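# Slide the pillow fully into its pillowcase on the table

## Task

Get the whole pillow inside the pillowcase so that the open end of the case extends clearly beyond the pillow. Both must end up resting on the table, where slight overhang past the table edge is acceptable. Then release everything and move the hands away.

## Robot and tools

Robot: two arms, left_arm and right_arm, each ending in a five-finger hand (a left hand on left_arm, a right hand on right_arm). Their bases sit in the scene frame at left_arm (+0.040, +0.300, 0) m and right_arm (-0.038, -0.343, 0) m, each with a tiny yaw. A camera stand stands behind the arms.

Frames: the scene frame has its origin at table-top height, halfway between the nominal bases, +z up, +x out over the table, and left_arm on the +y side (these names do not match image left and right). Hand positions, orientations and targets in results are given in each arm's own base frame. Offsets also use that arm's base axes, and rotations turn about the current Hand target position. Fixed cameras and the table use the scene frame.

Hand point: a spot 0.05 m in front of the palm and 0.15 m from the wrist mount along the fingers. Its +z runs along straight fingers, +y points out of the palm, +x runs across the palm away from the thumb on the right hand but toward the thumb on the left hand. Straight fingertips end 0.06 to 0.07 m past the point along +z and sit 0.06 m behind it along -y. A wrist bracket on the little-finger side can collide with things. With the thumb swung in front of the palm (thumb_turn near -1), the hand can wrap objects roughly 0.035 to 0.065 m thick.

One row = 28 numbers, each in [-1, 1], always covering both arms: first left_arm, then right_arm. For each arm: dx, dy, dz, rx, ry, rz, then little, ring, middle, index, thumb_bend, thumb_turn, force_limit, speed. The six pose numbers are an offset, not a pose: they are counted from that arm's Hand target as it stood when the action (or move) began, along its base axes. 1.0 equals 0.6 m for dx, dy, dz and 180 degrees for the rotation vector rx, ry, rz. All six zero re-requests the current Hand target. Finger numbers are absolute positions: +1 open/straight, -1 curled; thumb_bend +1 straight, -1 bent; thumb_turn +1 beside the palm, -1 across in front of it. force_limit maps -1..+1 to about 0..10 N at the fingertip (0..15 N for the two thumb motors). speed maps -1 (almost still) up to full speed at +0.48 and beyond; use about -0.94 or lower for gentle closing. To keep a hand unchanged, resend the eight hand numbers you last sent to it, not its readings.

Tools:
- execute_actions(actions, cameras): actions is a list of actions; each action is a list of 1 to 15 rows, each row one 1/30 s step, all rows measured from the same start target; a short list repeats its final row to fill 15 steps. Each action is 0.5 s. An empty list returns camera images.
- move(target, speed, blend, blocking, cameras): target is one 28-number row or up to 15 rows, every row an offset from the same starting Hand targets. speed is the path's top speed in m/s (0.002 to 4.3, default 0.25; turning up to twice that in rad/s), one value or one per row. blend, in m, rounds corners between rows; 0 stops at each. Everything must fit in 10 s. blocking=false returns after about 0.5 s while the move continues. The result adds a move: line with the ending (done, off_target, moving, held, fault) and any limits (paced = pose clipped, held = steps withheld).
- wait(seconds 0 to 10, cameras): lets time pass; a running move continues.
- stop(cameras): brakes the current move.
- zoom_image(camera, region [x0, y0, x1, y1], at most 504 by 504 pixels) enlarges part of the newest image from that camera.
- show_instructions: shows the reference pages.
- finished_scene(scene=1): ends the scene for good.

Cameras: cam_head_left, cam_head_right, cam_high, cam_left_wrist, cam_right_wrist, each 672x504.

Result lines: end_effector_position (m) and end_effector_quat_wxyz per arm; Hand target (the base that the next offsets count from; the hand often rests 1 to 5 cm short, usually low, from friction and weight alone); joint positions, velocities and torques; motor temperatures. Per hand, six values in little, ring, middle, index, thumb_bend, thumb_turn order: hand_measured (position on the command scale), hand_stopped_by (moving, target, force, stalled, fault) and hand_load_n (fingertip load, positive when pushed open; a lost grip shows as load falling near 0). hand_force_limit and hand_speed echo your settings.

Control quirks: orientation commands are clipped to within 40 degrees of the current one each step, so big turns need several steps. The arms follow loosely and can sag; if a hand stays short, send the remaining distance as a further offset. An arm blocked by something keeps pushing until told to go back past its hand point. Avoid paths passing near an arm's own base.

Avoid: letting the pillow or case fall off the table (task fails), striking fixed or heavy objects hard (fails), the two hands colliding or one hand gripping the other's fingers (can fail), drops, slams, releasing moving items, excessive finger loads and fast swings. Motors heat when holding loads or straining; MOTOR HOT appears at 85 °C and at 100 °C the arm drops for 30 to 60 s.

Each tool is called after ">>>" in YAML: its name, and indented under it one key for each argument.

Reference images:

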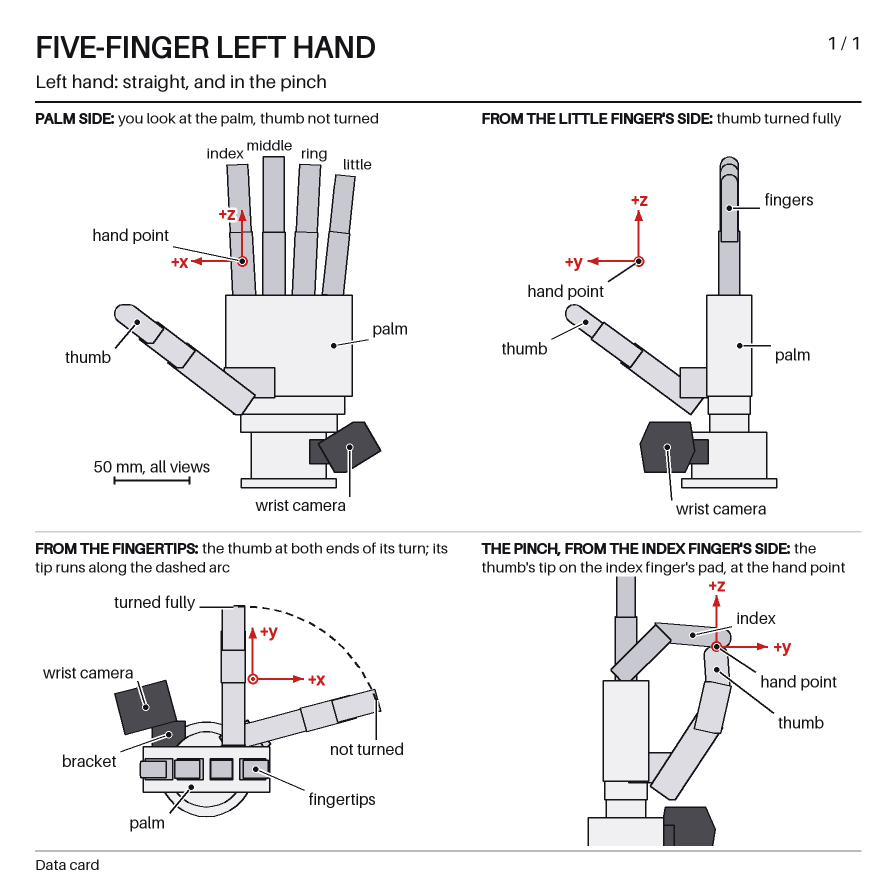

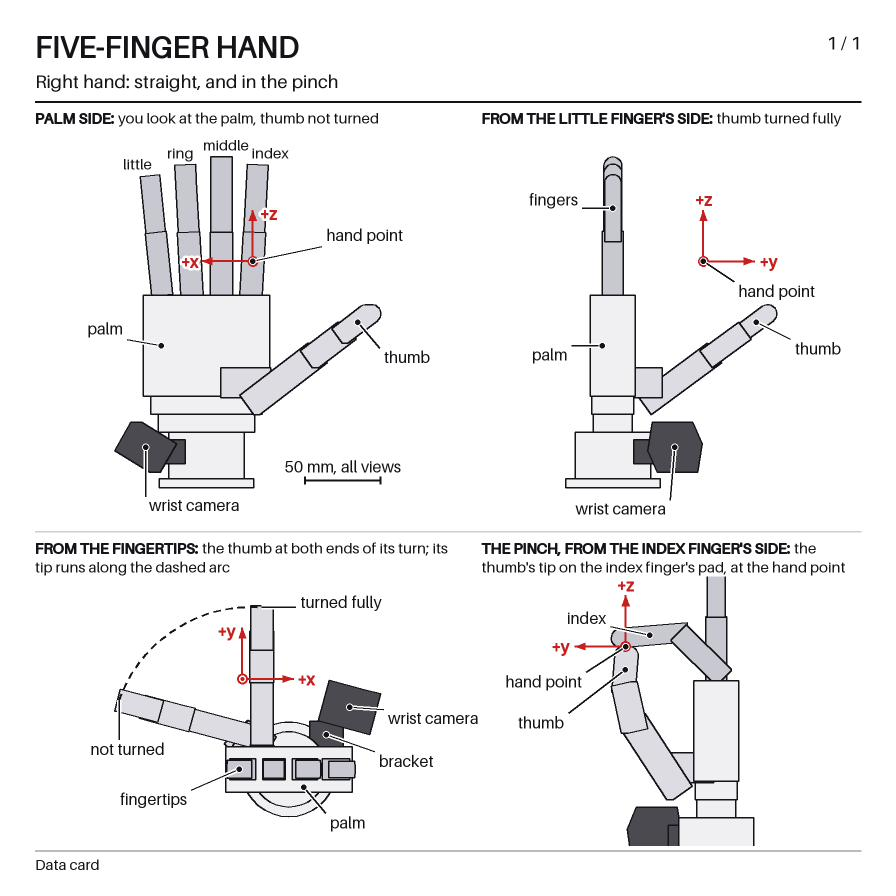

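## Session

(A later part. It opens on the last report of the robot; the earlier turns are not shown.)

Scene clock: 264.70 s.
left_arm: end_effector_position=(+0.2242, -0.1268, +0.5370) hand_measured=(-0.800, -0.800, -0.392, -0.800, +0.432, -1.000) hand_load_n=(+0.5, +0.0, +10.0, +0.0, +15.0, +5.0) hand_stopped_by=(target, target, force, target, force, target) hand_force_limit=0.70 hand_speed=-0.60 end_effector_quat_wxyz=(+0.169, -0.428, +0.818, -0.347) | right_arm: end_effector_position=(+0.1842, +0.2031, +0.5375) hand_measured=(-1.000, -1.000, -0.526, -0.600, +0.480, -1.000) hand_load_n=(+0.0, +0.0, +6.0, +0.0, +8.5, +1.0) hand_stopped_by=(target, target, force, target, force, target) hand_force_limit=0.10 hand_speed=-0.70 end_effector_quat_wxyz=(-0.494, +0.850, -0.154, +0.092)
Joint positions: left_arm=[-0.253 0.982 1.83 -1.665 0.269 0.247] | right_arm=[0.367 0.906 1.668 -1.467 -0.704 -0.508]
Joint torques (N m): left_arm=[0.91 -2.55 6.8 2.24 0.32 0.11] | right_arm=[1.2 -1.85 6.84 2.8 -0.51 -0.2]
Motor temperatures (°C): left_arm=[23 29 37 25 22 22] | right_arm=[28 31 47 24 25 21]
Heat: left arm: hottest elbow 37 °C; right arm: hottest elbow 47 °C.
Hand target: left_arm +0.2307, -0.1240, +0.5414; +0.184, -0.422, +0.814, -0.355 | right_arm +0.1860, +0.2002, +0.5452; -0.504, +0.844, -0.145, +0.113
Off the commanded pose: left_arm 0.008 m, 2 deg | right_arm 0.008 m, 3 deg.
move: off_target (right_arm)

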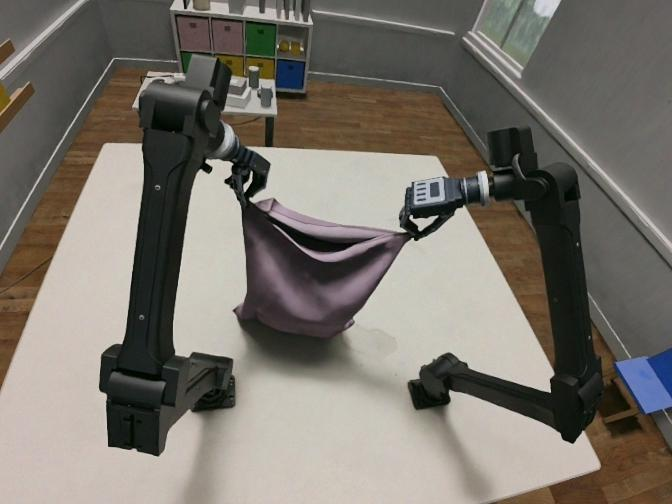

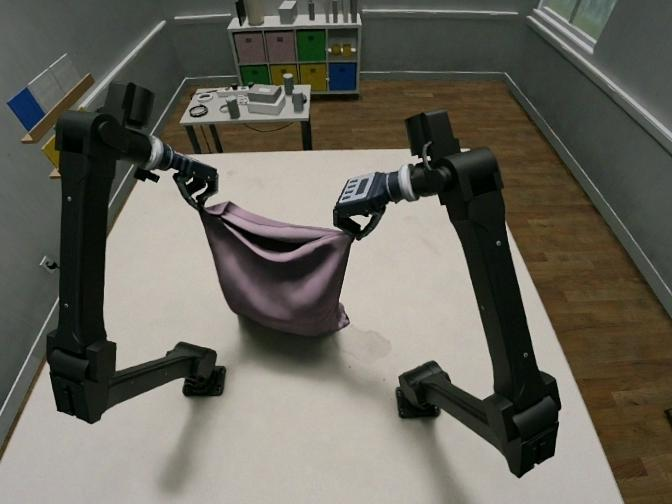

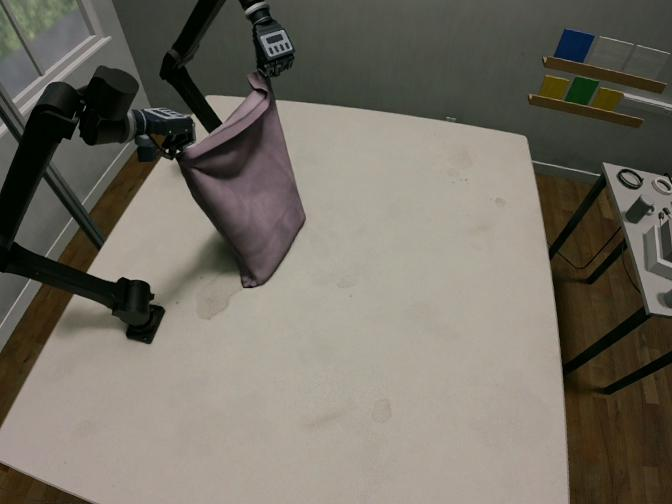

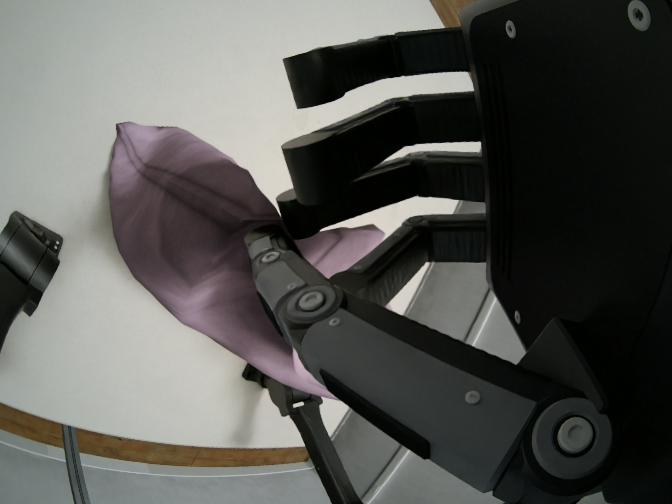

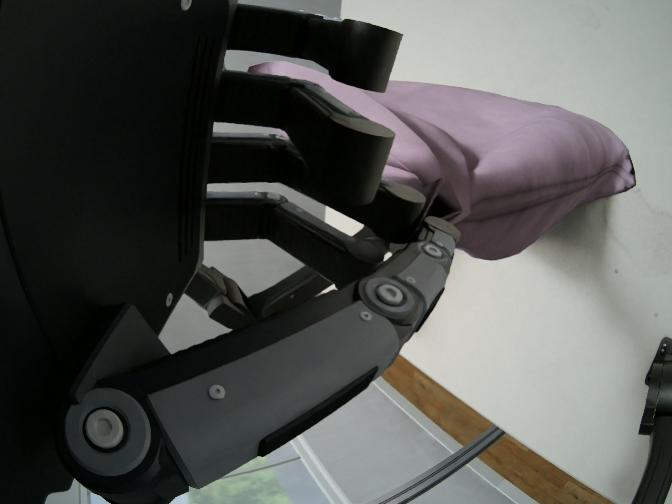

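>>> move:
  target:
    - [0.14,0.022,-0.036,0,0,0.0,-0.8,-0.8,-0.8,-0.8,-0.1,-1,0.7,-0.6,0.182,0.017,-0.042,0,0,0.0,-1,-1,-0.6,-0.6,0.1,-1,0.1,-0.7]
    - [0.369,-0.015,-0.086,0,0,0.0,-0.8,-0.8,-0.8,-0.8,-0.1,-1,0.7,-0.6,0.446,-0.035,-0.092,0,0,-0.05,-1,-1,-0.6,-0.6,0.1,-1,0.1,-0.7]
  speed: 0.07
  blend: [0.03, 0]
  cameras: ["all"]

Scene clock: 273.93 s.
left_arm: end_effector_position=(+0.4412, -0.1323, +0.4540) hand_measured=(-0.800, -0.800, -0.392, -0.800, +0.432, -1.000) hand_load_n=(+0.5, +0.0, +10.0, +0.0, +14.5, +5.0) hand_stopped_by=(target, target, force, target, force, target) hand_force_limit=0.70 hand_speed=-0.60 end_effector_quat_wxyz=(+0.146, -0.439, +0.823, -0.331) | right_arm: end_effector_position=(+0.4401, +0.1842, +0.4565) hand_measured=(-1.000, -1.000, -0.526, -0.600, +0.480, -1.000) hand_load_n=(+0.0, +0.0, +5.5, +0.0, +8.5, +1.0) hand_stopped_by=(target, target, force, target, force, target) hand_force_limit=0.10 hand_speed=-0.70 end_effector_quat_wxyz=(-0.481, +0.840, -0.222, +0.113)
Joint positions: left_arm=[-0.125 1.373 1.863 -1.397 0.354 0.342] | right_arm=[0.12 1.344 1.734 -1.195 -0.783 -0.605]
Joint torques (N m): left_arm=[-0.44 -11.69 14.13 1.99 0.15 0.01] | right_arm=[1.14 -8.59 12.75 2.63 -0.25 0.02]
Heat: left arm: hottest elbow 38 °C; right arm: hottest elbow 47 °C.
Hand target: left_arm +0.4520, -0.1329, +0.4900; +0.184, -0.422, +0.814, -0.355 | right_arm +0.4537, +0.1790, +0.4899; -0.494, +0.830, -0.210, +0.152
Off the commanded pose: left_arm 0.037 m, 6 deg | right_arm 0.036 m, 5 deg.
move: off_target (left_arm, right_arm)

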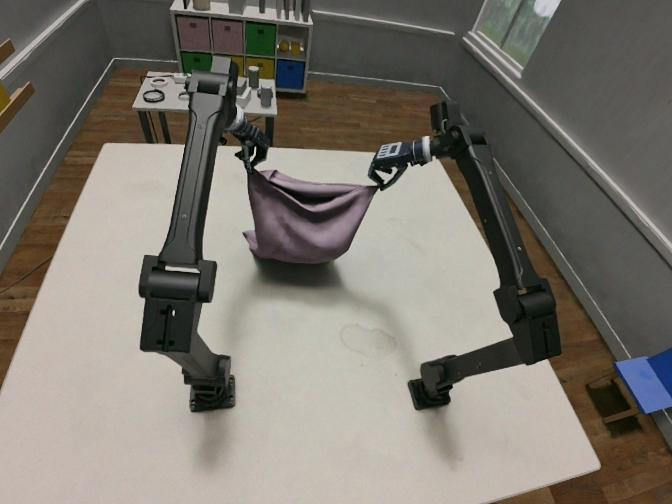

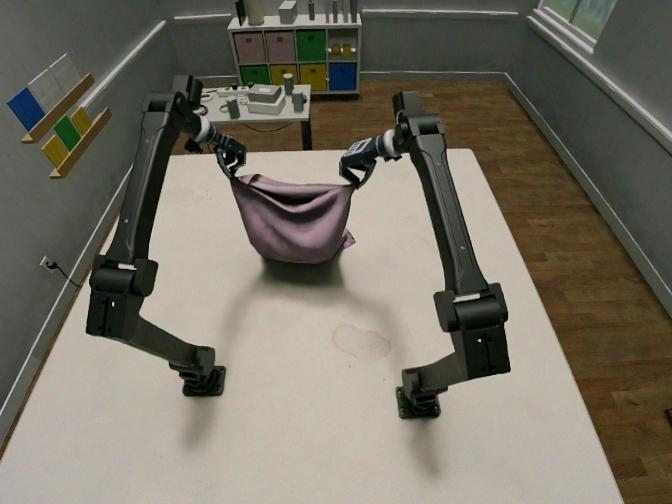

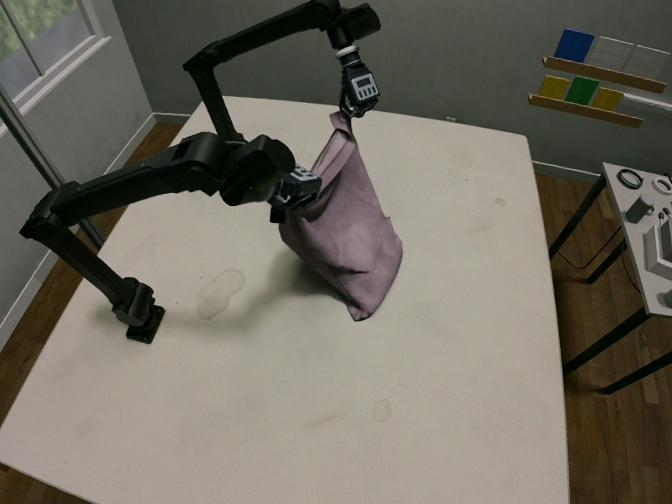

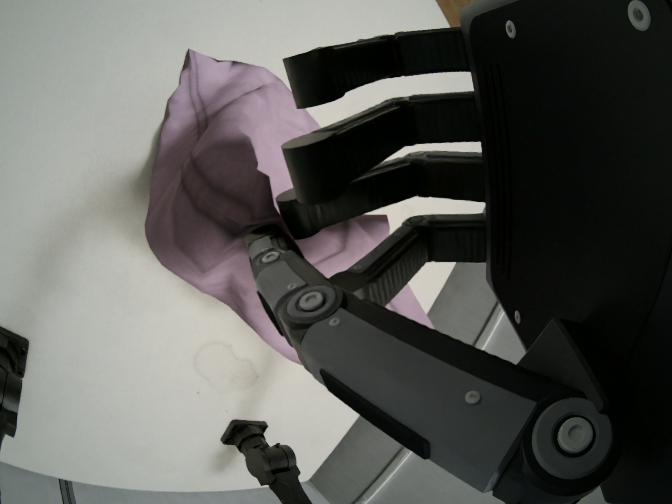

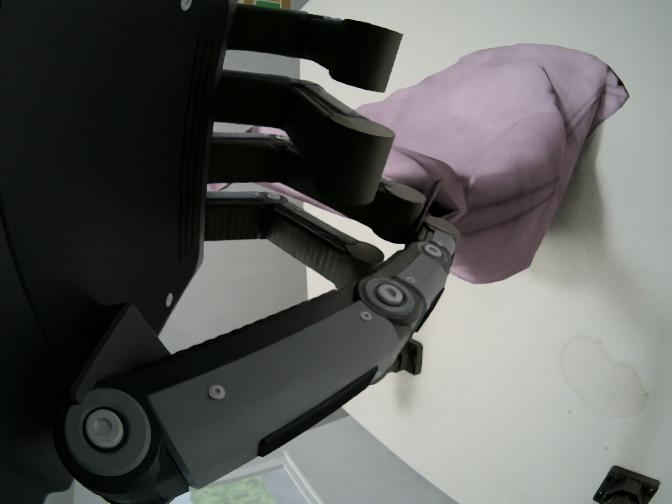

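>>> zoom_image:
  camera: "cam_high"
  region: [240, 80, 440, 340]

>>> zoom_image:
  camera: "cam_head_left"
  region: [210, 130, 410, 310]

>>> zoom_image:
  camera: "cam_head_right"
  region: [200, 130, 400, 310]

Scaled by 1.938 from the camera's 672x504 image, which has a finer 960x720 frame.

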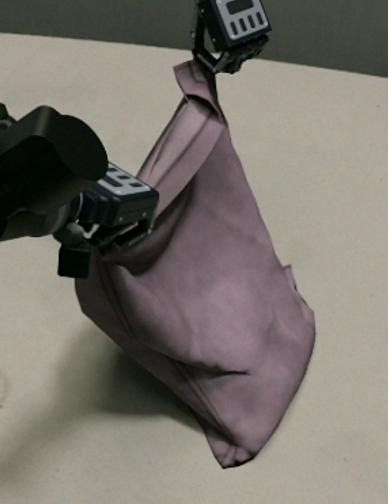

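Scaled by 2.520 from the camera's 672x504 image, which has a finer 960x720 frame.

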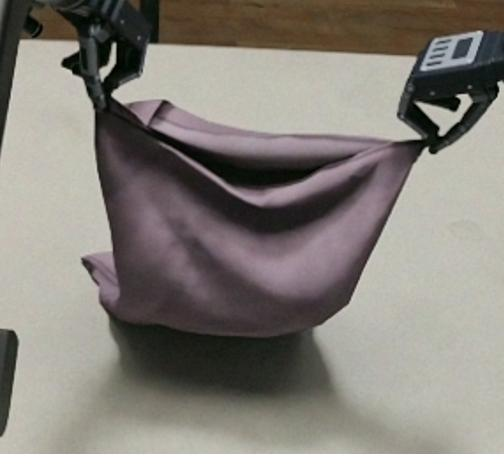

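Scaled by 2.520 from the camera's 672x504 image, which has a finer 960x720 frame.

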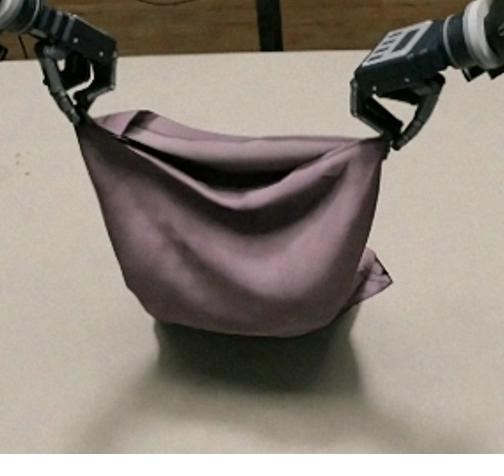

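>>> move:
  target: [-0.067,0,-0.142,0,0,0.0,-0.8,-0.8,-0.8,-0.8,-0.1,-1,0.7,-0.6,-0.067,0,-0.142,0,0,0,-1,-1,-0.6,-0.6,0.1,-1,0.1,-0.7]
  speed: 0.06
  cameras: ["cam_head_left","cam_head_right","cam_high","cam_left_wrist"]

>>> zoom_image:
  camera: "cam_high"
  region: [220, 80, 440, 340]

Scene clock: 282.40 s.
left_arm: end_effector_position=(+0.4130, -0.1290, +0.3947) hand_measured=(-0.800, -0.800, -0.392, -0.800, +0.432, -1.000) hand_load_n=(+0.0, +0.0, +10.0, +0.0, +14.0, +5.0) hand_stopped_by=(target, target, force, target, force, target) hand_force_limit=0.70 hand_speed=-0.60 end_effector_quat_wxyz=(+0.170, -0.430, +0.818, -0.343) | right_arm: end_effector_position=(+0.4132, +0.1801, +0.3933) hand_measured=(-1.000, -1.000, -0.526, -0.600, +0.480, -1.000) hand_load_n=(+0.0, +0.0, +5.5, +0.0, +8.5, +1.0) hand_stopped_by=(target, target, force, target, force, target) hand_force_limit=0.10 hand_speed=-0.70 end_effector_quat_wxyz=(-0.487, +0.836, -0.215, +0.134)
Joint positions: left_arm=[-0.13 1.197 1.522 -1.174 0.345 0.342] | right_arm=[0.12 1.194 1.416 -0.976 -0.775 -0.598]
Joint torques (N m): left_arm=[-1.38 -10.93 8.68 2.09 0.11 -0.1] | right_arm=[1.96 -8.12 8.38 2.61 -0.2 0.06]
Heat: left arm: hottest elbow 39 °C; right arm: hottest elbow 50 °C.
Hand target: left_arm +0.4118, -0.1330, +0.4047; +0.184, -0.422, +0.814, -0.355 | right_arm +0.4135, +0.1790, +0.4047; -0.494, +0.830, -0.210, +0.152
Off the commanded pose: left_arm 0.011 m, 2 deg | right_arm 0.011 m, 2 deg.
move: off_target (left_arm, right_arm)
Images, in order (width x height): cam_head_left 672x504, cam_head_right 672x504, cam_high 672x504, cam_left_wrist 672x504.

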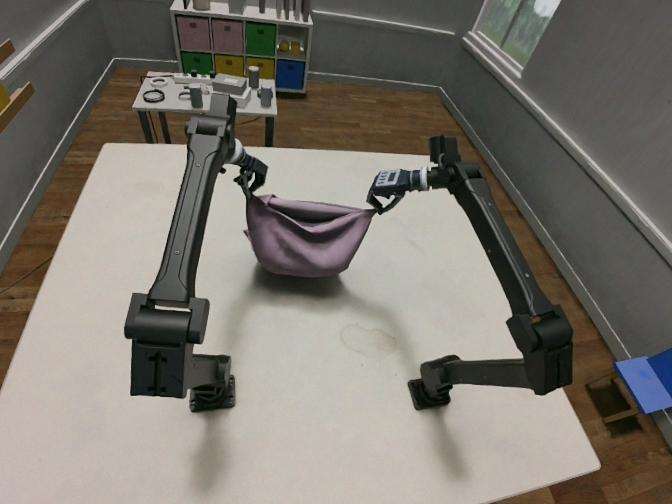

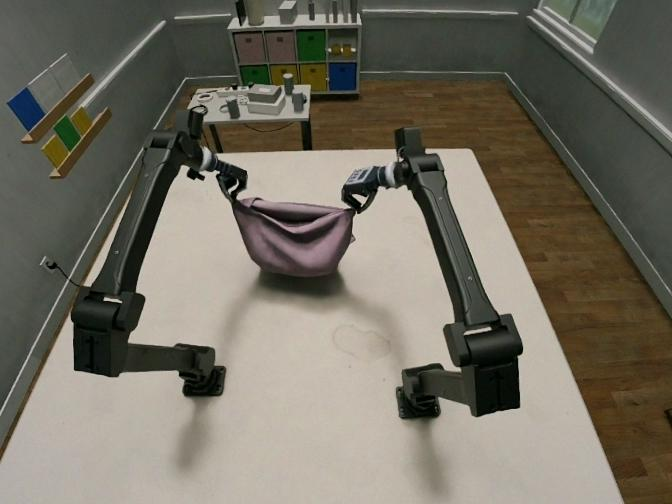

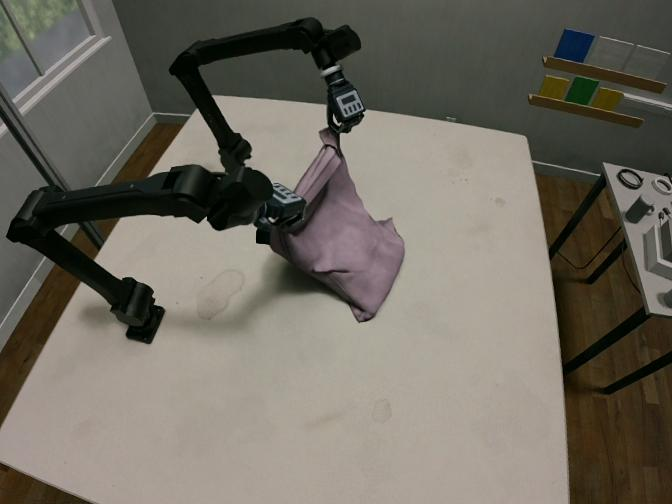

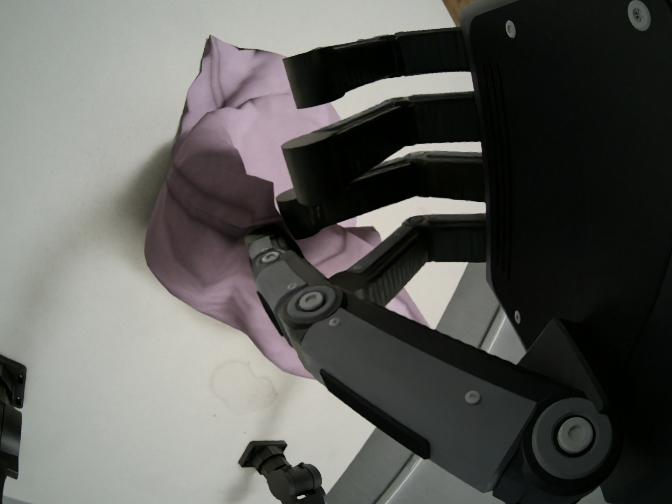

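Scaled by 1.938 from the camera's 672x504 image, which has a finer 960x720 frame.

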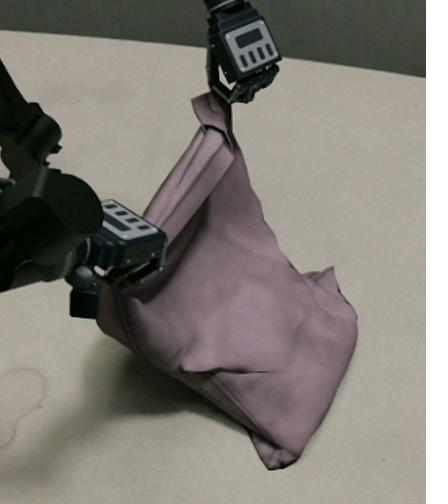

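>>> move:
  target: [-0.12,0,-0.14,0,0,0.0,-0.8,-0.8,-0.8,-0.8,-0.1,-1,0.7,-0.6,-0.12,0,-0.14,0,0,0,-1,-1,-0.6,-0.6,0.1,-1,0.1,-0.7]
  speed: 0.06
  cameras: ["cam_head_left","cam_head_right","cam_high","cam_left_wrist"]

>>> zoom_image:
  camera: "cam_high"
  region: [200, 80, 440, 340]

Scene clock: 286.77 s.
left_arm: end_effector_position=(+0.3390, -0.1290, +0.3146) hand_measured=(-0.800, -0.800, -0.392, -0.800, +0.432, -1.000) hand_load_n=(+0.0, +0.0, +10.0, +0.0, +14.5, +4.5) hand_stopped_by=(target, target, force, target, force, target) hand_force_limit=0.70 hand_speed=-0.60 end_effector_quat_wxyz=(+0.174, -0.427, +0.818, -0.345) | right_arm: end_effector_position=(+0.3411, +0.1757, +0.3121) hand_measured=(-1.000, -1.000, -0.526, -0.600, +0.480, -1.000) hand_load_n=(+0.0, +0.0, +5.5, +0.0, +8.5, +1.0) hand_stopped_by=(target, target, force, target, force, target) hand_force_limit=0.10 hand_speed=-0.70 end_effector_quat_wxyz=(-0.487, +0.834, -0.218, +0.139)
Joint positions: left_arm=[-0.165 0.953 1.136 -1.016 0.32 0.318] | right_arm=[0.137 0.964 1.04 -0.806 -0.753 -0.573]
Joint torques (N m): left_arm=[-1.32 -6.53 8.92 2.03 0.08 -0.13] | right_arm=[2.78 -5.13 8.42 2.7 -0.18 0.06]
Heat: left arm: hottest elbow 39 °C; right arm: hottest elbow 49 °C.
Hand target: left_arm +0.3397, -0.1330, +0.3206; +0.184, -0.422, +0.814, -0.355 | right_arm +0.3414, +0.1791, +0.3207; -0.494, +0.830, -0.210, +0.152
Off the commanded pose: left_arm 0.007 m, 2 deg | right_arm 0.009 m, 2 deg.
move: done
Images, in order (width x height): cam_head_left 672x504, cam_head_right 672x504, cam_high 672x504, cam_left_wrist 672x504.

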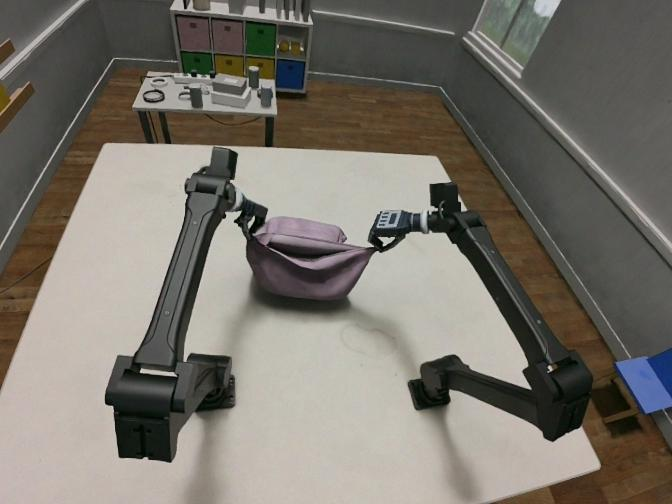

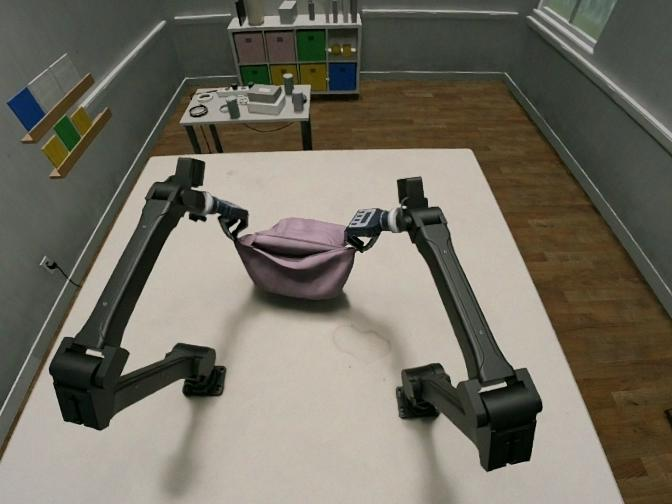

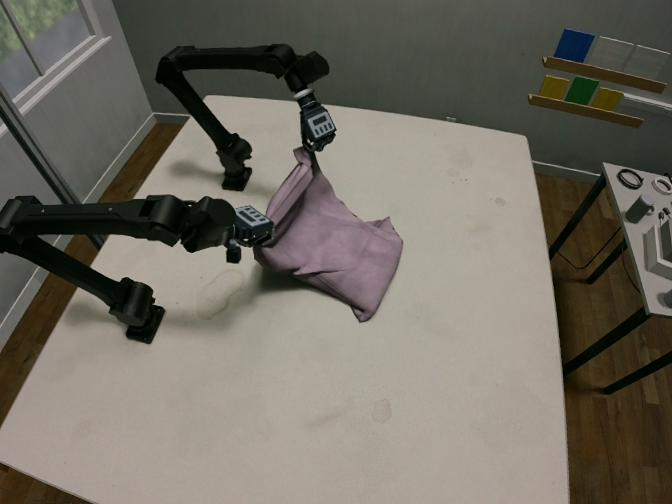

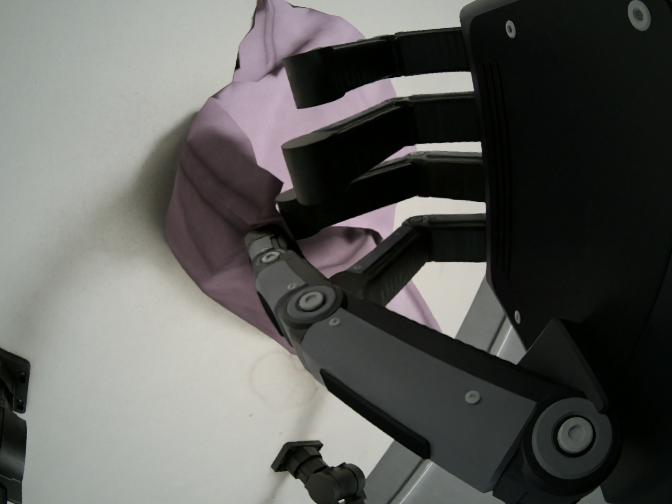

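Scaled by 1.938 from the camera's 672x504 image, which has a finer 960x720 frame.

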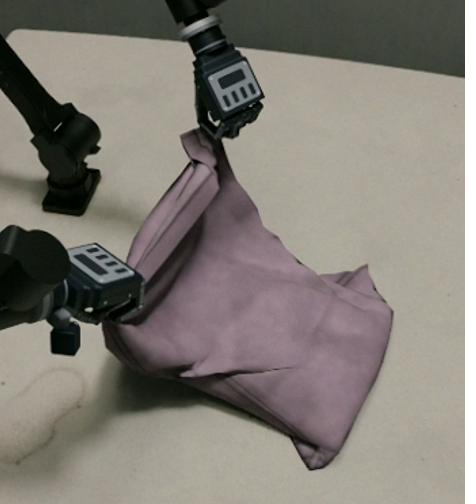

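>>> move:
  target:
    - [0.2,0,0.22,0,0,0.0,-0.8,-0.8,-0.8,-0.8,-0.1,-1,0.7,-0.6,0.2,0,0.22,0,0,0,-1,-1,-0.6,-0.6,0.1,-1,0.1,-0.7]
    - [0.24,0,0.15,0,0,0.0,-0.8,-0.8,-0.8,-0.8,-0.1,-1,0.7,-0.6,0.24,0,0.15,0,0,0,-1,-1,-0.6,-0.6,0.1,-1,0.1,-0.7]
  speed: 0.08
  cameras: ["cam_head_left","cam_head_right","cam_high","cam_left_wrist"]

>>> zoom_image:
  camera: "cam_high"
  region: [220, 80, 460, 360]

Scene clock: 293.97 s.
left_arm: end_effector_position=(+0.4766, -0.1398, +0.4061) hand_measured=(-0.800, -0.800, -0.392, -0.800, +0.432, -1.000) hand_load_n=(+0.0, +0.0, +10.0, +0.0, +14.5, +5.0) hand_stopped_by=(target, target, force, target, force, target) hand_force_limit=0.70 hand_speed=-0.60 end_effector_quat_wxyz=(+0.169, -0.428, +0.817, -0.349) | right_arm: end_effector_position=(+0.4766, +0.1860, +0.4066) hand_measured=(-1.000, -1.000, -0.526, -0.600, +0.480, -1.000) hand_load_n=(+0.0, +0.0, +5.5, +0.5, +8.5, +1.0) hand_stopped_by=(target, target, force, target, force, target) hand_force_limit=0.10 hand_speed=-0.70 end_effector_quat_wxyz=(-0.490, +0.833, -0.218, +0.134)
Joint positions: left_arm=[-0.131 1.366 1.697 -1.174 0.354 0.339] | right_arm=[0.114 1.361 1.595 -0.983 -0.781 -0.59]
Joint torques (N m): left_arm=[0.79 -11.81 8.84 2.1 0.4 0.11] | right_arm=[1.14 -9.29 8.57 2.71 -0.52 -0.23]
Heat: left arm: hottest elbow 39 °C; right arm: hottest elbow 49 °C.
Hand target: left_arm +0.4839, -0.1329, +0.4106; +0.184, -0.422, +0.814, -0.355 | right_arm +0.4855, +0.1790, +0.4106; -0.494, +0.830, -0.211, +0.152
Off the commanded pose: left_arm 0.011 m, 2 deg | right_arm 0.012 m, 2 deg.
move: off_target (left_arm, right_arm)
Images, in order (width x height): cam_head_left 672x504, cam_head_right 672x504, cam_high 672x504, cam_left_wrist 672x504.

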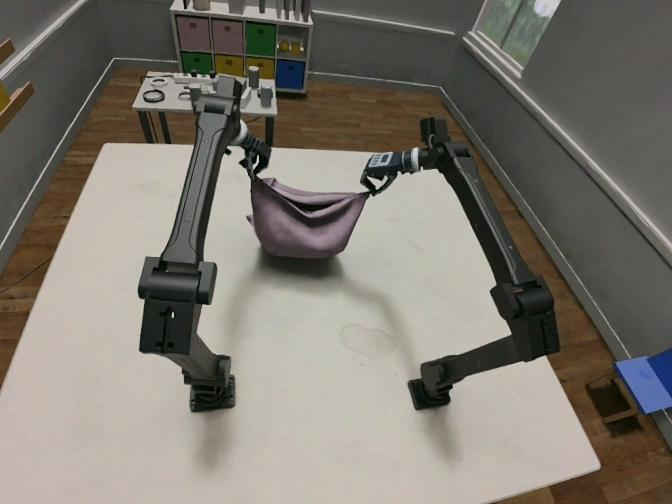

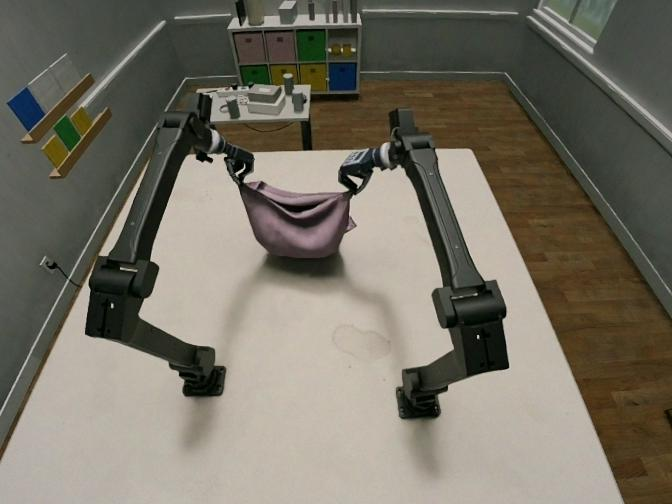

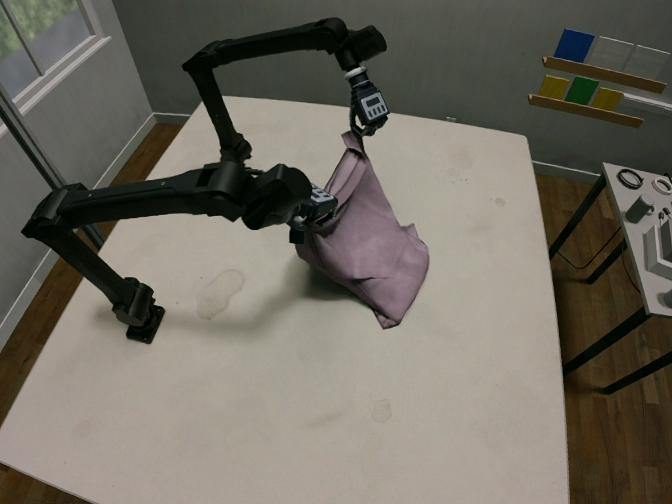

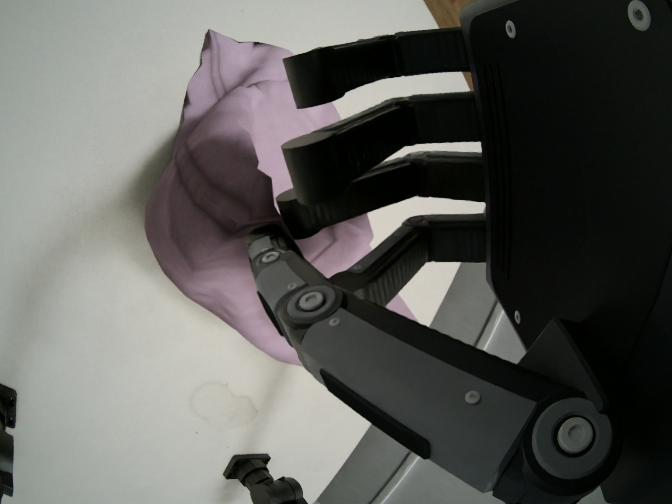

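Scaled by 1.800 from the camera's 672x504 image, which has a finer 960x720 frame.

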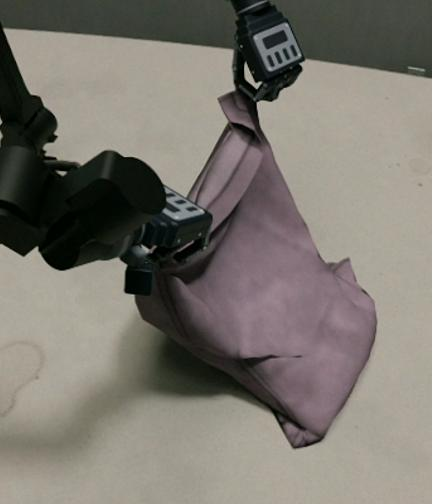

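>>> execute_actions:
  actions: []
  cameras: ["cam_head_left", "cam_high"]

Scene clock: 297.23 s.
left_arm: end_effector_position=(+0.4766, -0.1398, +0.4061) hand_measured=(-0.800, -0.800, -0.392, -0.800, +0.432, -1.000) hand_load_n=(+0.0, +0.0, +10.0, +0.0, +15.0, +4.5) hand_stopped_by=(target, target, force, target, force, target) hand_force_limit=0.70 hand_speed=-0.60 end_effector_quat_wxyz=(+0.169, -0.427, +0.817, -0.349) | right_arm: end_effector_position=(+0.4766, +0.1860, +0.4066) hand_measured=(-1.000, -1.000, -0.526, -0.600, +0.480, -1.000) hand_load_n=(+0.0, +0.0, +5.5, +0.0, +8.0, +1.0) hand_stopped_by=(target, target, force, target, force, target) hand_force_limit=0.10 hand_speed=-0.70 end_effector_quat_wxyz=(-0.490, +0.833, -0.218, +0.134)
Joint positions: left_arm=[-0.131 1.366 1.697 -1.174 0.354 0.339] | right_arm=[0.114 1.361 1.595 -0.983 -0.781 -0.59]
Joint velocities: within noise
Joint torques (N m): left_arm=[0.85 -12.34 8.88 2.1 0.4 0.12] | right_arm=[1.08 -9.17 8.57 2.71 -0.51 -0.22]
Motor temperatures (°C): left_arm=[23 28 38 25 22 22] | right_arm=[28 32 48 24 25 21]
Heat: left arm: hottest elbow 38 °C; right arm: hottest elbow 48 °C.
Hand target: left_arm +0.4838, -0.1329, +0.4106; +0.184, -0.422, +0.814, -0.355 | right_arm +0.4855, +0.1790, +0.4106; -0.494, +0.830, -0.211, +0.152
Off the commanded pose: left_arm 0.011 m, 2 deg | right_arm 0.012 m, 2 deg.
Images, in order (width x height): cam_head_left 672x504, cam_high 672x504.

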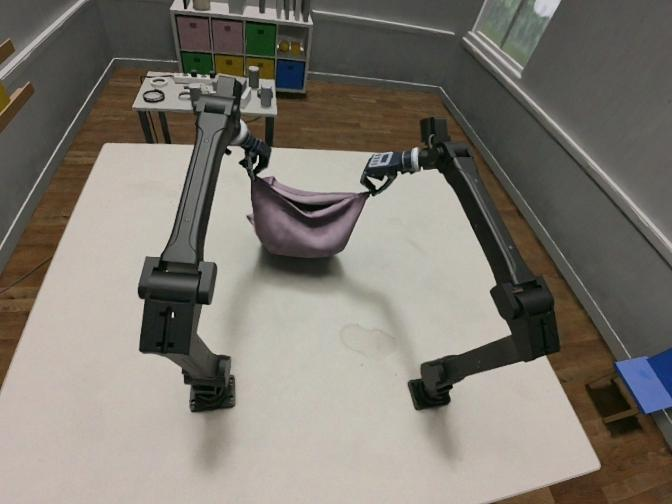

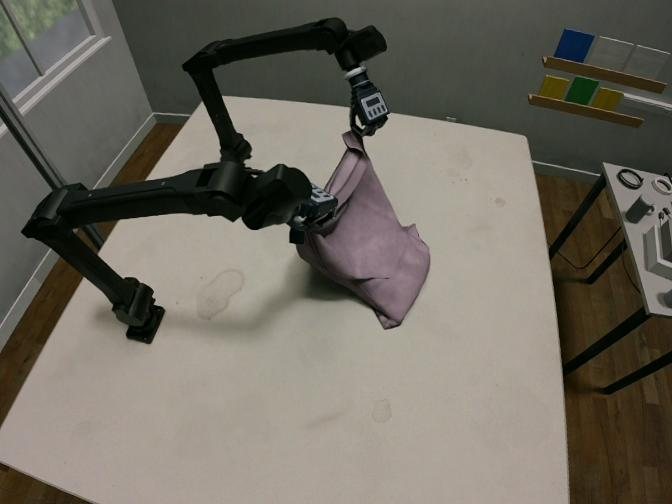

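>>> move:
  target: [-0.06, 0, -0.15, 0, 0, 0, -0.8, -0.8, -0.8, -0.8, -0.1, -1, 0.7, -0.6, -0.06, 0, -0.15, 0, 0, 0, -1, -1, -0.6, -0.6, 0.1, -1, 0.1, -0.7]
  speed: 0.07
  cameras: ["cam_head_left", "cam_high"]

Scene clock: 299.93 s.
left_arm: end_effector_position=(+0.4461, -0.1355, +0.3110) hand_measured=(-0.800, -0.800, -0.392, -0.800, +0.432, -1.000) hand_load_n=(+0.0, +0.0, +10.0, +0.0, +14.5, +4.5) hand_stopped_by=(target, target, force, target, force, target) hand_force_limit=0.70 hand_speed=-0.60 end_effector_quat_wxyz=(+0.166, -0.429, +0.818, -0.346) | right_arm: end_effector_position=(+0.4464, +0.1825, +0.3094) hand_measured=(-1.000, -1.000, -0.526, -0.600, +0.480, -1.000) hand_load_n=(+0.0, +0.0, +5.5, +0.5, +8.5, +1.0) hand_stopped_by=(target, target, force, target, force, target) hand_force_limit=0.10 hand_speed=-0.70 end_effector_quat_wxyz=(-0.489, +0.834, -0.220, +0.130)
Joint positions: left_arm=[-0.131 1.24 1.331 -0.941 0.353 0.339] | right_arm=[0.114 1.26 1.249 -0.748 -0.781 -0.591]
Joint torques (N m): left_arm=[-0.03 -12.1 8.79 1.98 0.14 0.03] | right_arm=[1.67 -9.47 8.51 2.7 -0.26 -0.12]
Heat: left arm: hottest elbow 38 °C; right arm: hottest elbow 48 °C.
Hand target: left_arm +0.4479, -0.1329, +0.3207; +0.184, -0.422, +0.814, -0.355 | right_arm +0.4494, +0.1790, +0.3206; -0.494, +0.830, -0.210, +0.152
Off the commanded pose: left_arm 0.010 m, 2 deg | right_arm 0.012 m, 3 deg.
move: off_target (right_arm)
Images, in order (width x height): cam_head_left 672x504, cam_high 672x504.

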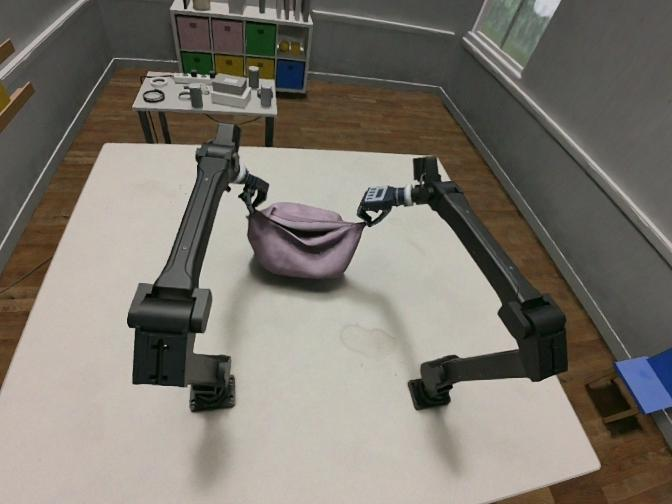

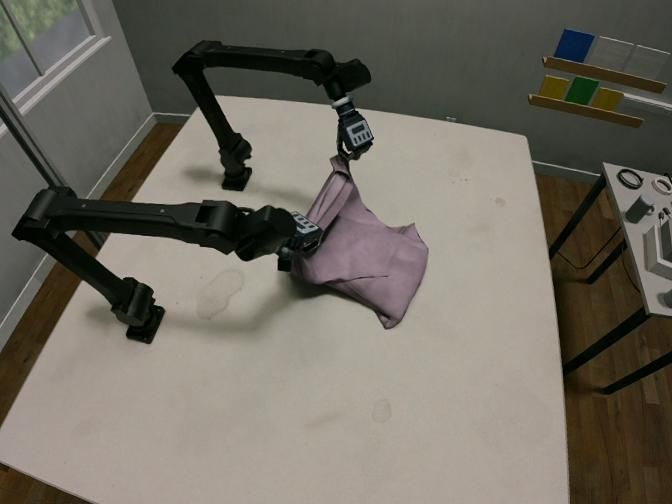

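>>> move:
  target: [-0.18, 0, -0.15, 0, 0, 0, -0.8, -0.8, -0.8, -0.8, -0.1, -1, 0.7, -0.6, -0.12, 0, -0.15, 0, 0, 0, -1, -1, -0.6, -0.6, 0.1, -1, 0.1, -0.7]
  speed: 0.08
  cameras: ["cam_head_left", "cam_high"]

Scene clock: 303.77 s.
left_arm: end_effector_position=(+0.3392, -0.1281, +0.2265) hand_measured=(-0.800, -0.800, -0.392, -0.800, +0.432, -1.000) hand_load_n=(+0.0, +0.0, +10.0, +0.0, +14.5, +4.5) hand_stopped_by=(target, target, force, target, force, target) hand_force_limit=0.70 hand_speed=-0.60 end_effector_quat_wxyz=(+0.177, -0.426, +0.817, -0.346) | right_arm: end_effector_position=(+0.3770, +0.1745, +0.2231) hand_measured=(-1.000, -1.000, -0.526, -0.600, +0.480, -1.000) hand_load_n=(+0.0, +0.0, +5.5, +0.0, +8.0, +0.5) hand_stopped_by=(target, target, force, target, force, target) hand_force_limit=0.10 hand_speed=-0.70 end_effector_quat_wxyz=(-0.488, +0.833, -0.218, +0.142)
Joint positions: left_arm=[-0.164 0.931 0.891 -0.786 0.319 0.321] | right_arm=[0.119 1.08 0.879 -0.534 -0.765 -0.587]
Joint torques (N m): left_arm=[-1.49 -6.01 8.69 1.98 0.13 -0.16] | right_arm=[2.9 -6.42 8.17 2.55 -0.21 0.06]
Heat: left arm: hottest elbow 38 °C; right arm: hottest elbow 47 °C.
Hand target: left_arm +0.3398, -0.1329, +0.2307; +0.184, -0.422, +0.814, -0.355 | right_arm +0.3774, +0.1790, +0.2306; -0.494, +0.830, -0.211, +0.152
Off the commanded pose: left_arm 0.006 m, 1 deg | right_arm 0.009 m, 2 deg.
move: done
Images, in order (width x height): cam_head_left 672x504, cam_high 672x504.

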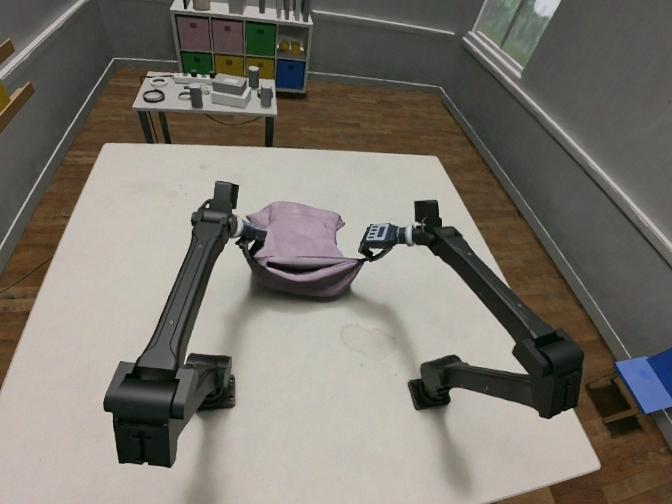

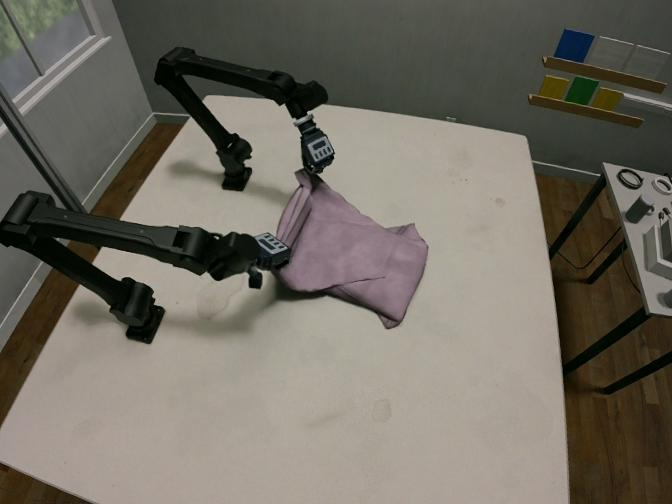

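>>> zoom_image:
  camera: "cam_head_left"
  region: [200, 180, 420, 320]

>>> zoom_image:
  camera: "cam_high"
  region: [220, 140, 460, 340]

Scaled by 2.291 from the camera's 672x504 image, which has a finer 960x720 frame.

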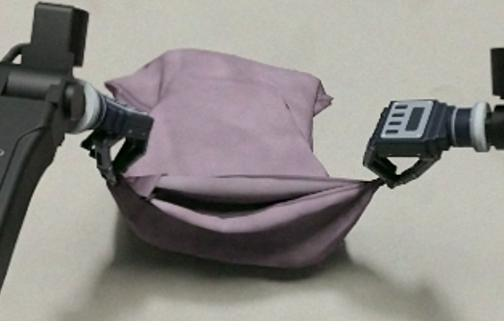

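Scaled by 2.100 from the camera's 672x504 image, which has a finer 960x720 frame.

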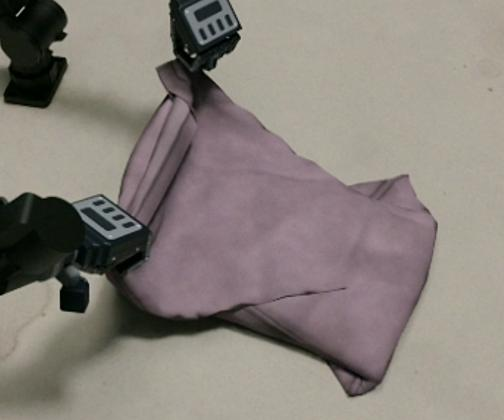

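>>> move:
  target: [-0.15, 0, -0.13, 0, 0, 0, -0.8, -0.8, -0.8, -0.8, -0.1, -1, 0.7, -0.6, -0.13, 0, -0.13, 0, 0, 0, -1, -1, -0.6, -0.6, 0.1, -1, 0.1, -0.7]
  speed: 0.08
  cameras: ["cam_head_left", "cam_high"]

Scene clock: 307.03 s.
left_arm: end_effector_position=(+0.2493, -0.1288, +0.1513) hand_measured=(-0.800, -0.800, -0.392, -0.800, +0.432, -1.000) hand_load_n=(+0.0, +0.0, +10.0, +0.0, +14.5, +4.0) hand_stopped_by=(target, target, force, target, force, target) hand_force_limit=0.70 hand_speed=-0.60 end_effector_quat_wxyz=(+0.181, -0.424, +0.817, -0.347) | right_arm: end_effector_position=(+0.2986, +0.1748, +0.1475) hand_measured=(-1.000, -1.000, -0.526, -0.600, +0.480, -1.000) hand_load_n=(+0.0, +0.0, +5.5, +0.0, +8.5, +1.0) hand_stopped_by=(target, target, force, target, force, target) hand_force_limit=0.10 hand_speed=-0.70 end_effector_quat_wxyz=(-0.488, +0.833, -0.216, +0.145)
Joint positions: left_arm=[-0.246 0.645 0.567 -0.722 0.261 0.261] | right_arm=[0.158 0.89 0.558 -0.375 -0.734 -0.555]
Joint torques (N m): left_arm=[-1.2 -1.26 8.64 1.89 0.11 -0.12] | right_arm=[2.96 -3.37 7.87 2.65 -0.2 0.1]
Heat: left arm: hottest elbow 38 °C; right arm: hottest elbow 47 °C.
Hand target: left_arm +0.2498, -0.1329, +0.1526; +0.184, -0.422, +0.814, -0.355 | right_arm +0.2995, +0.1791, +0.1527; -0.494, +0.830, -0.211, +0.152
Off the commanded pose: left_arm 0.004 m, 1 deg | right_arm 0.007 m, 1 deg.
move: done
Images, in order (width x height): cam_head_left 672x504, cam_high 672x504.

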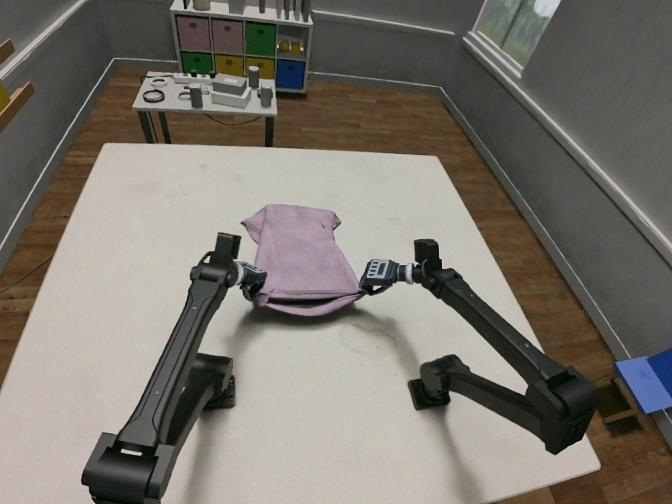

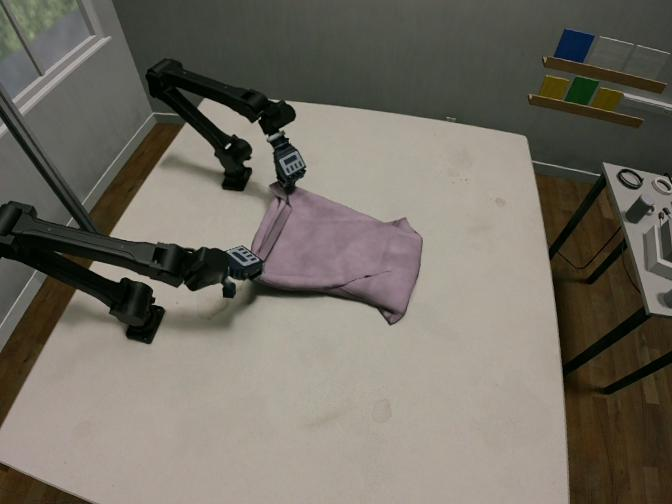

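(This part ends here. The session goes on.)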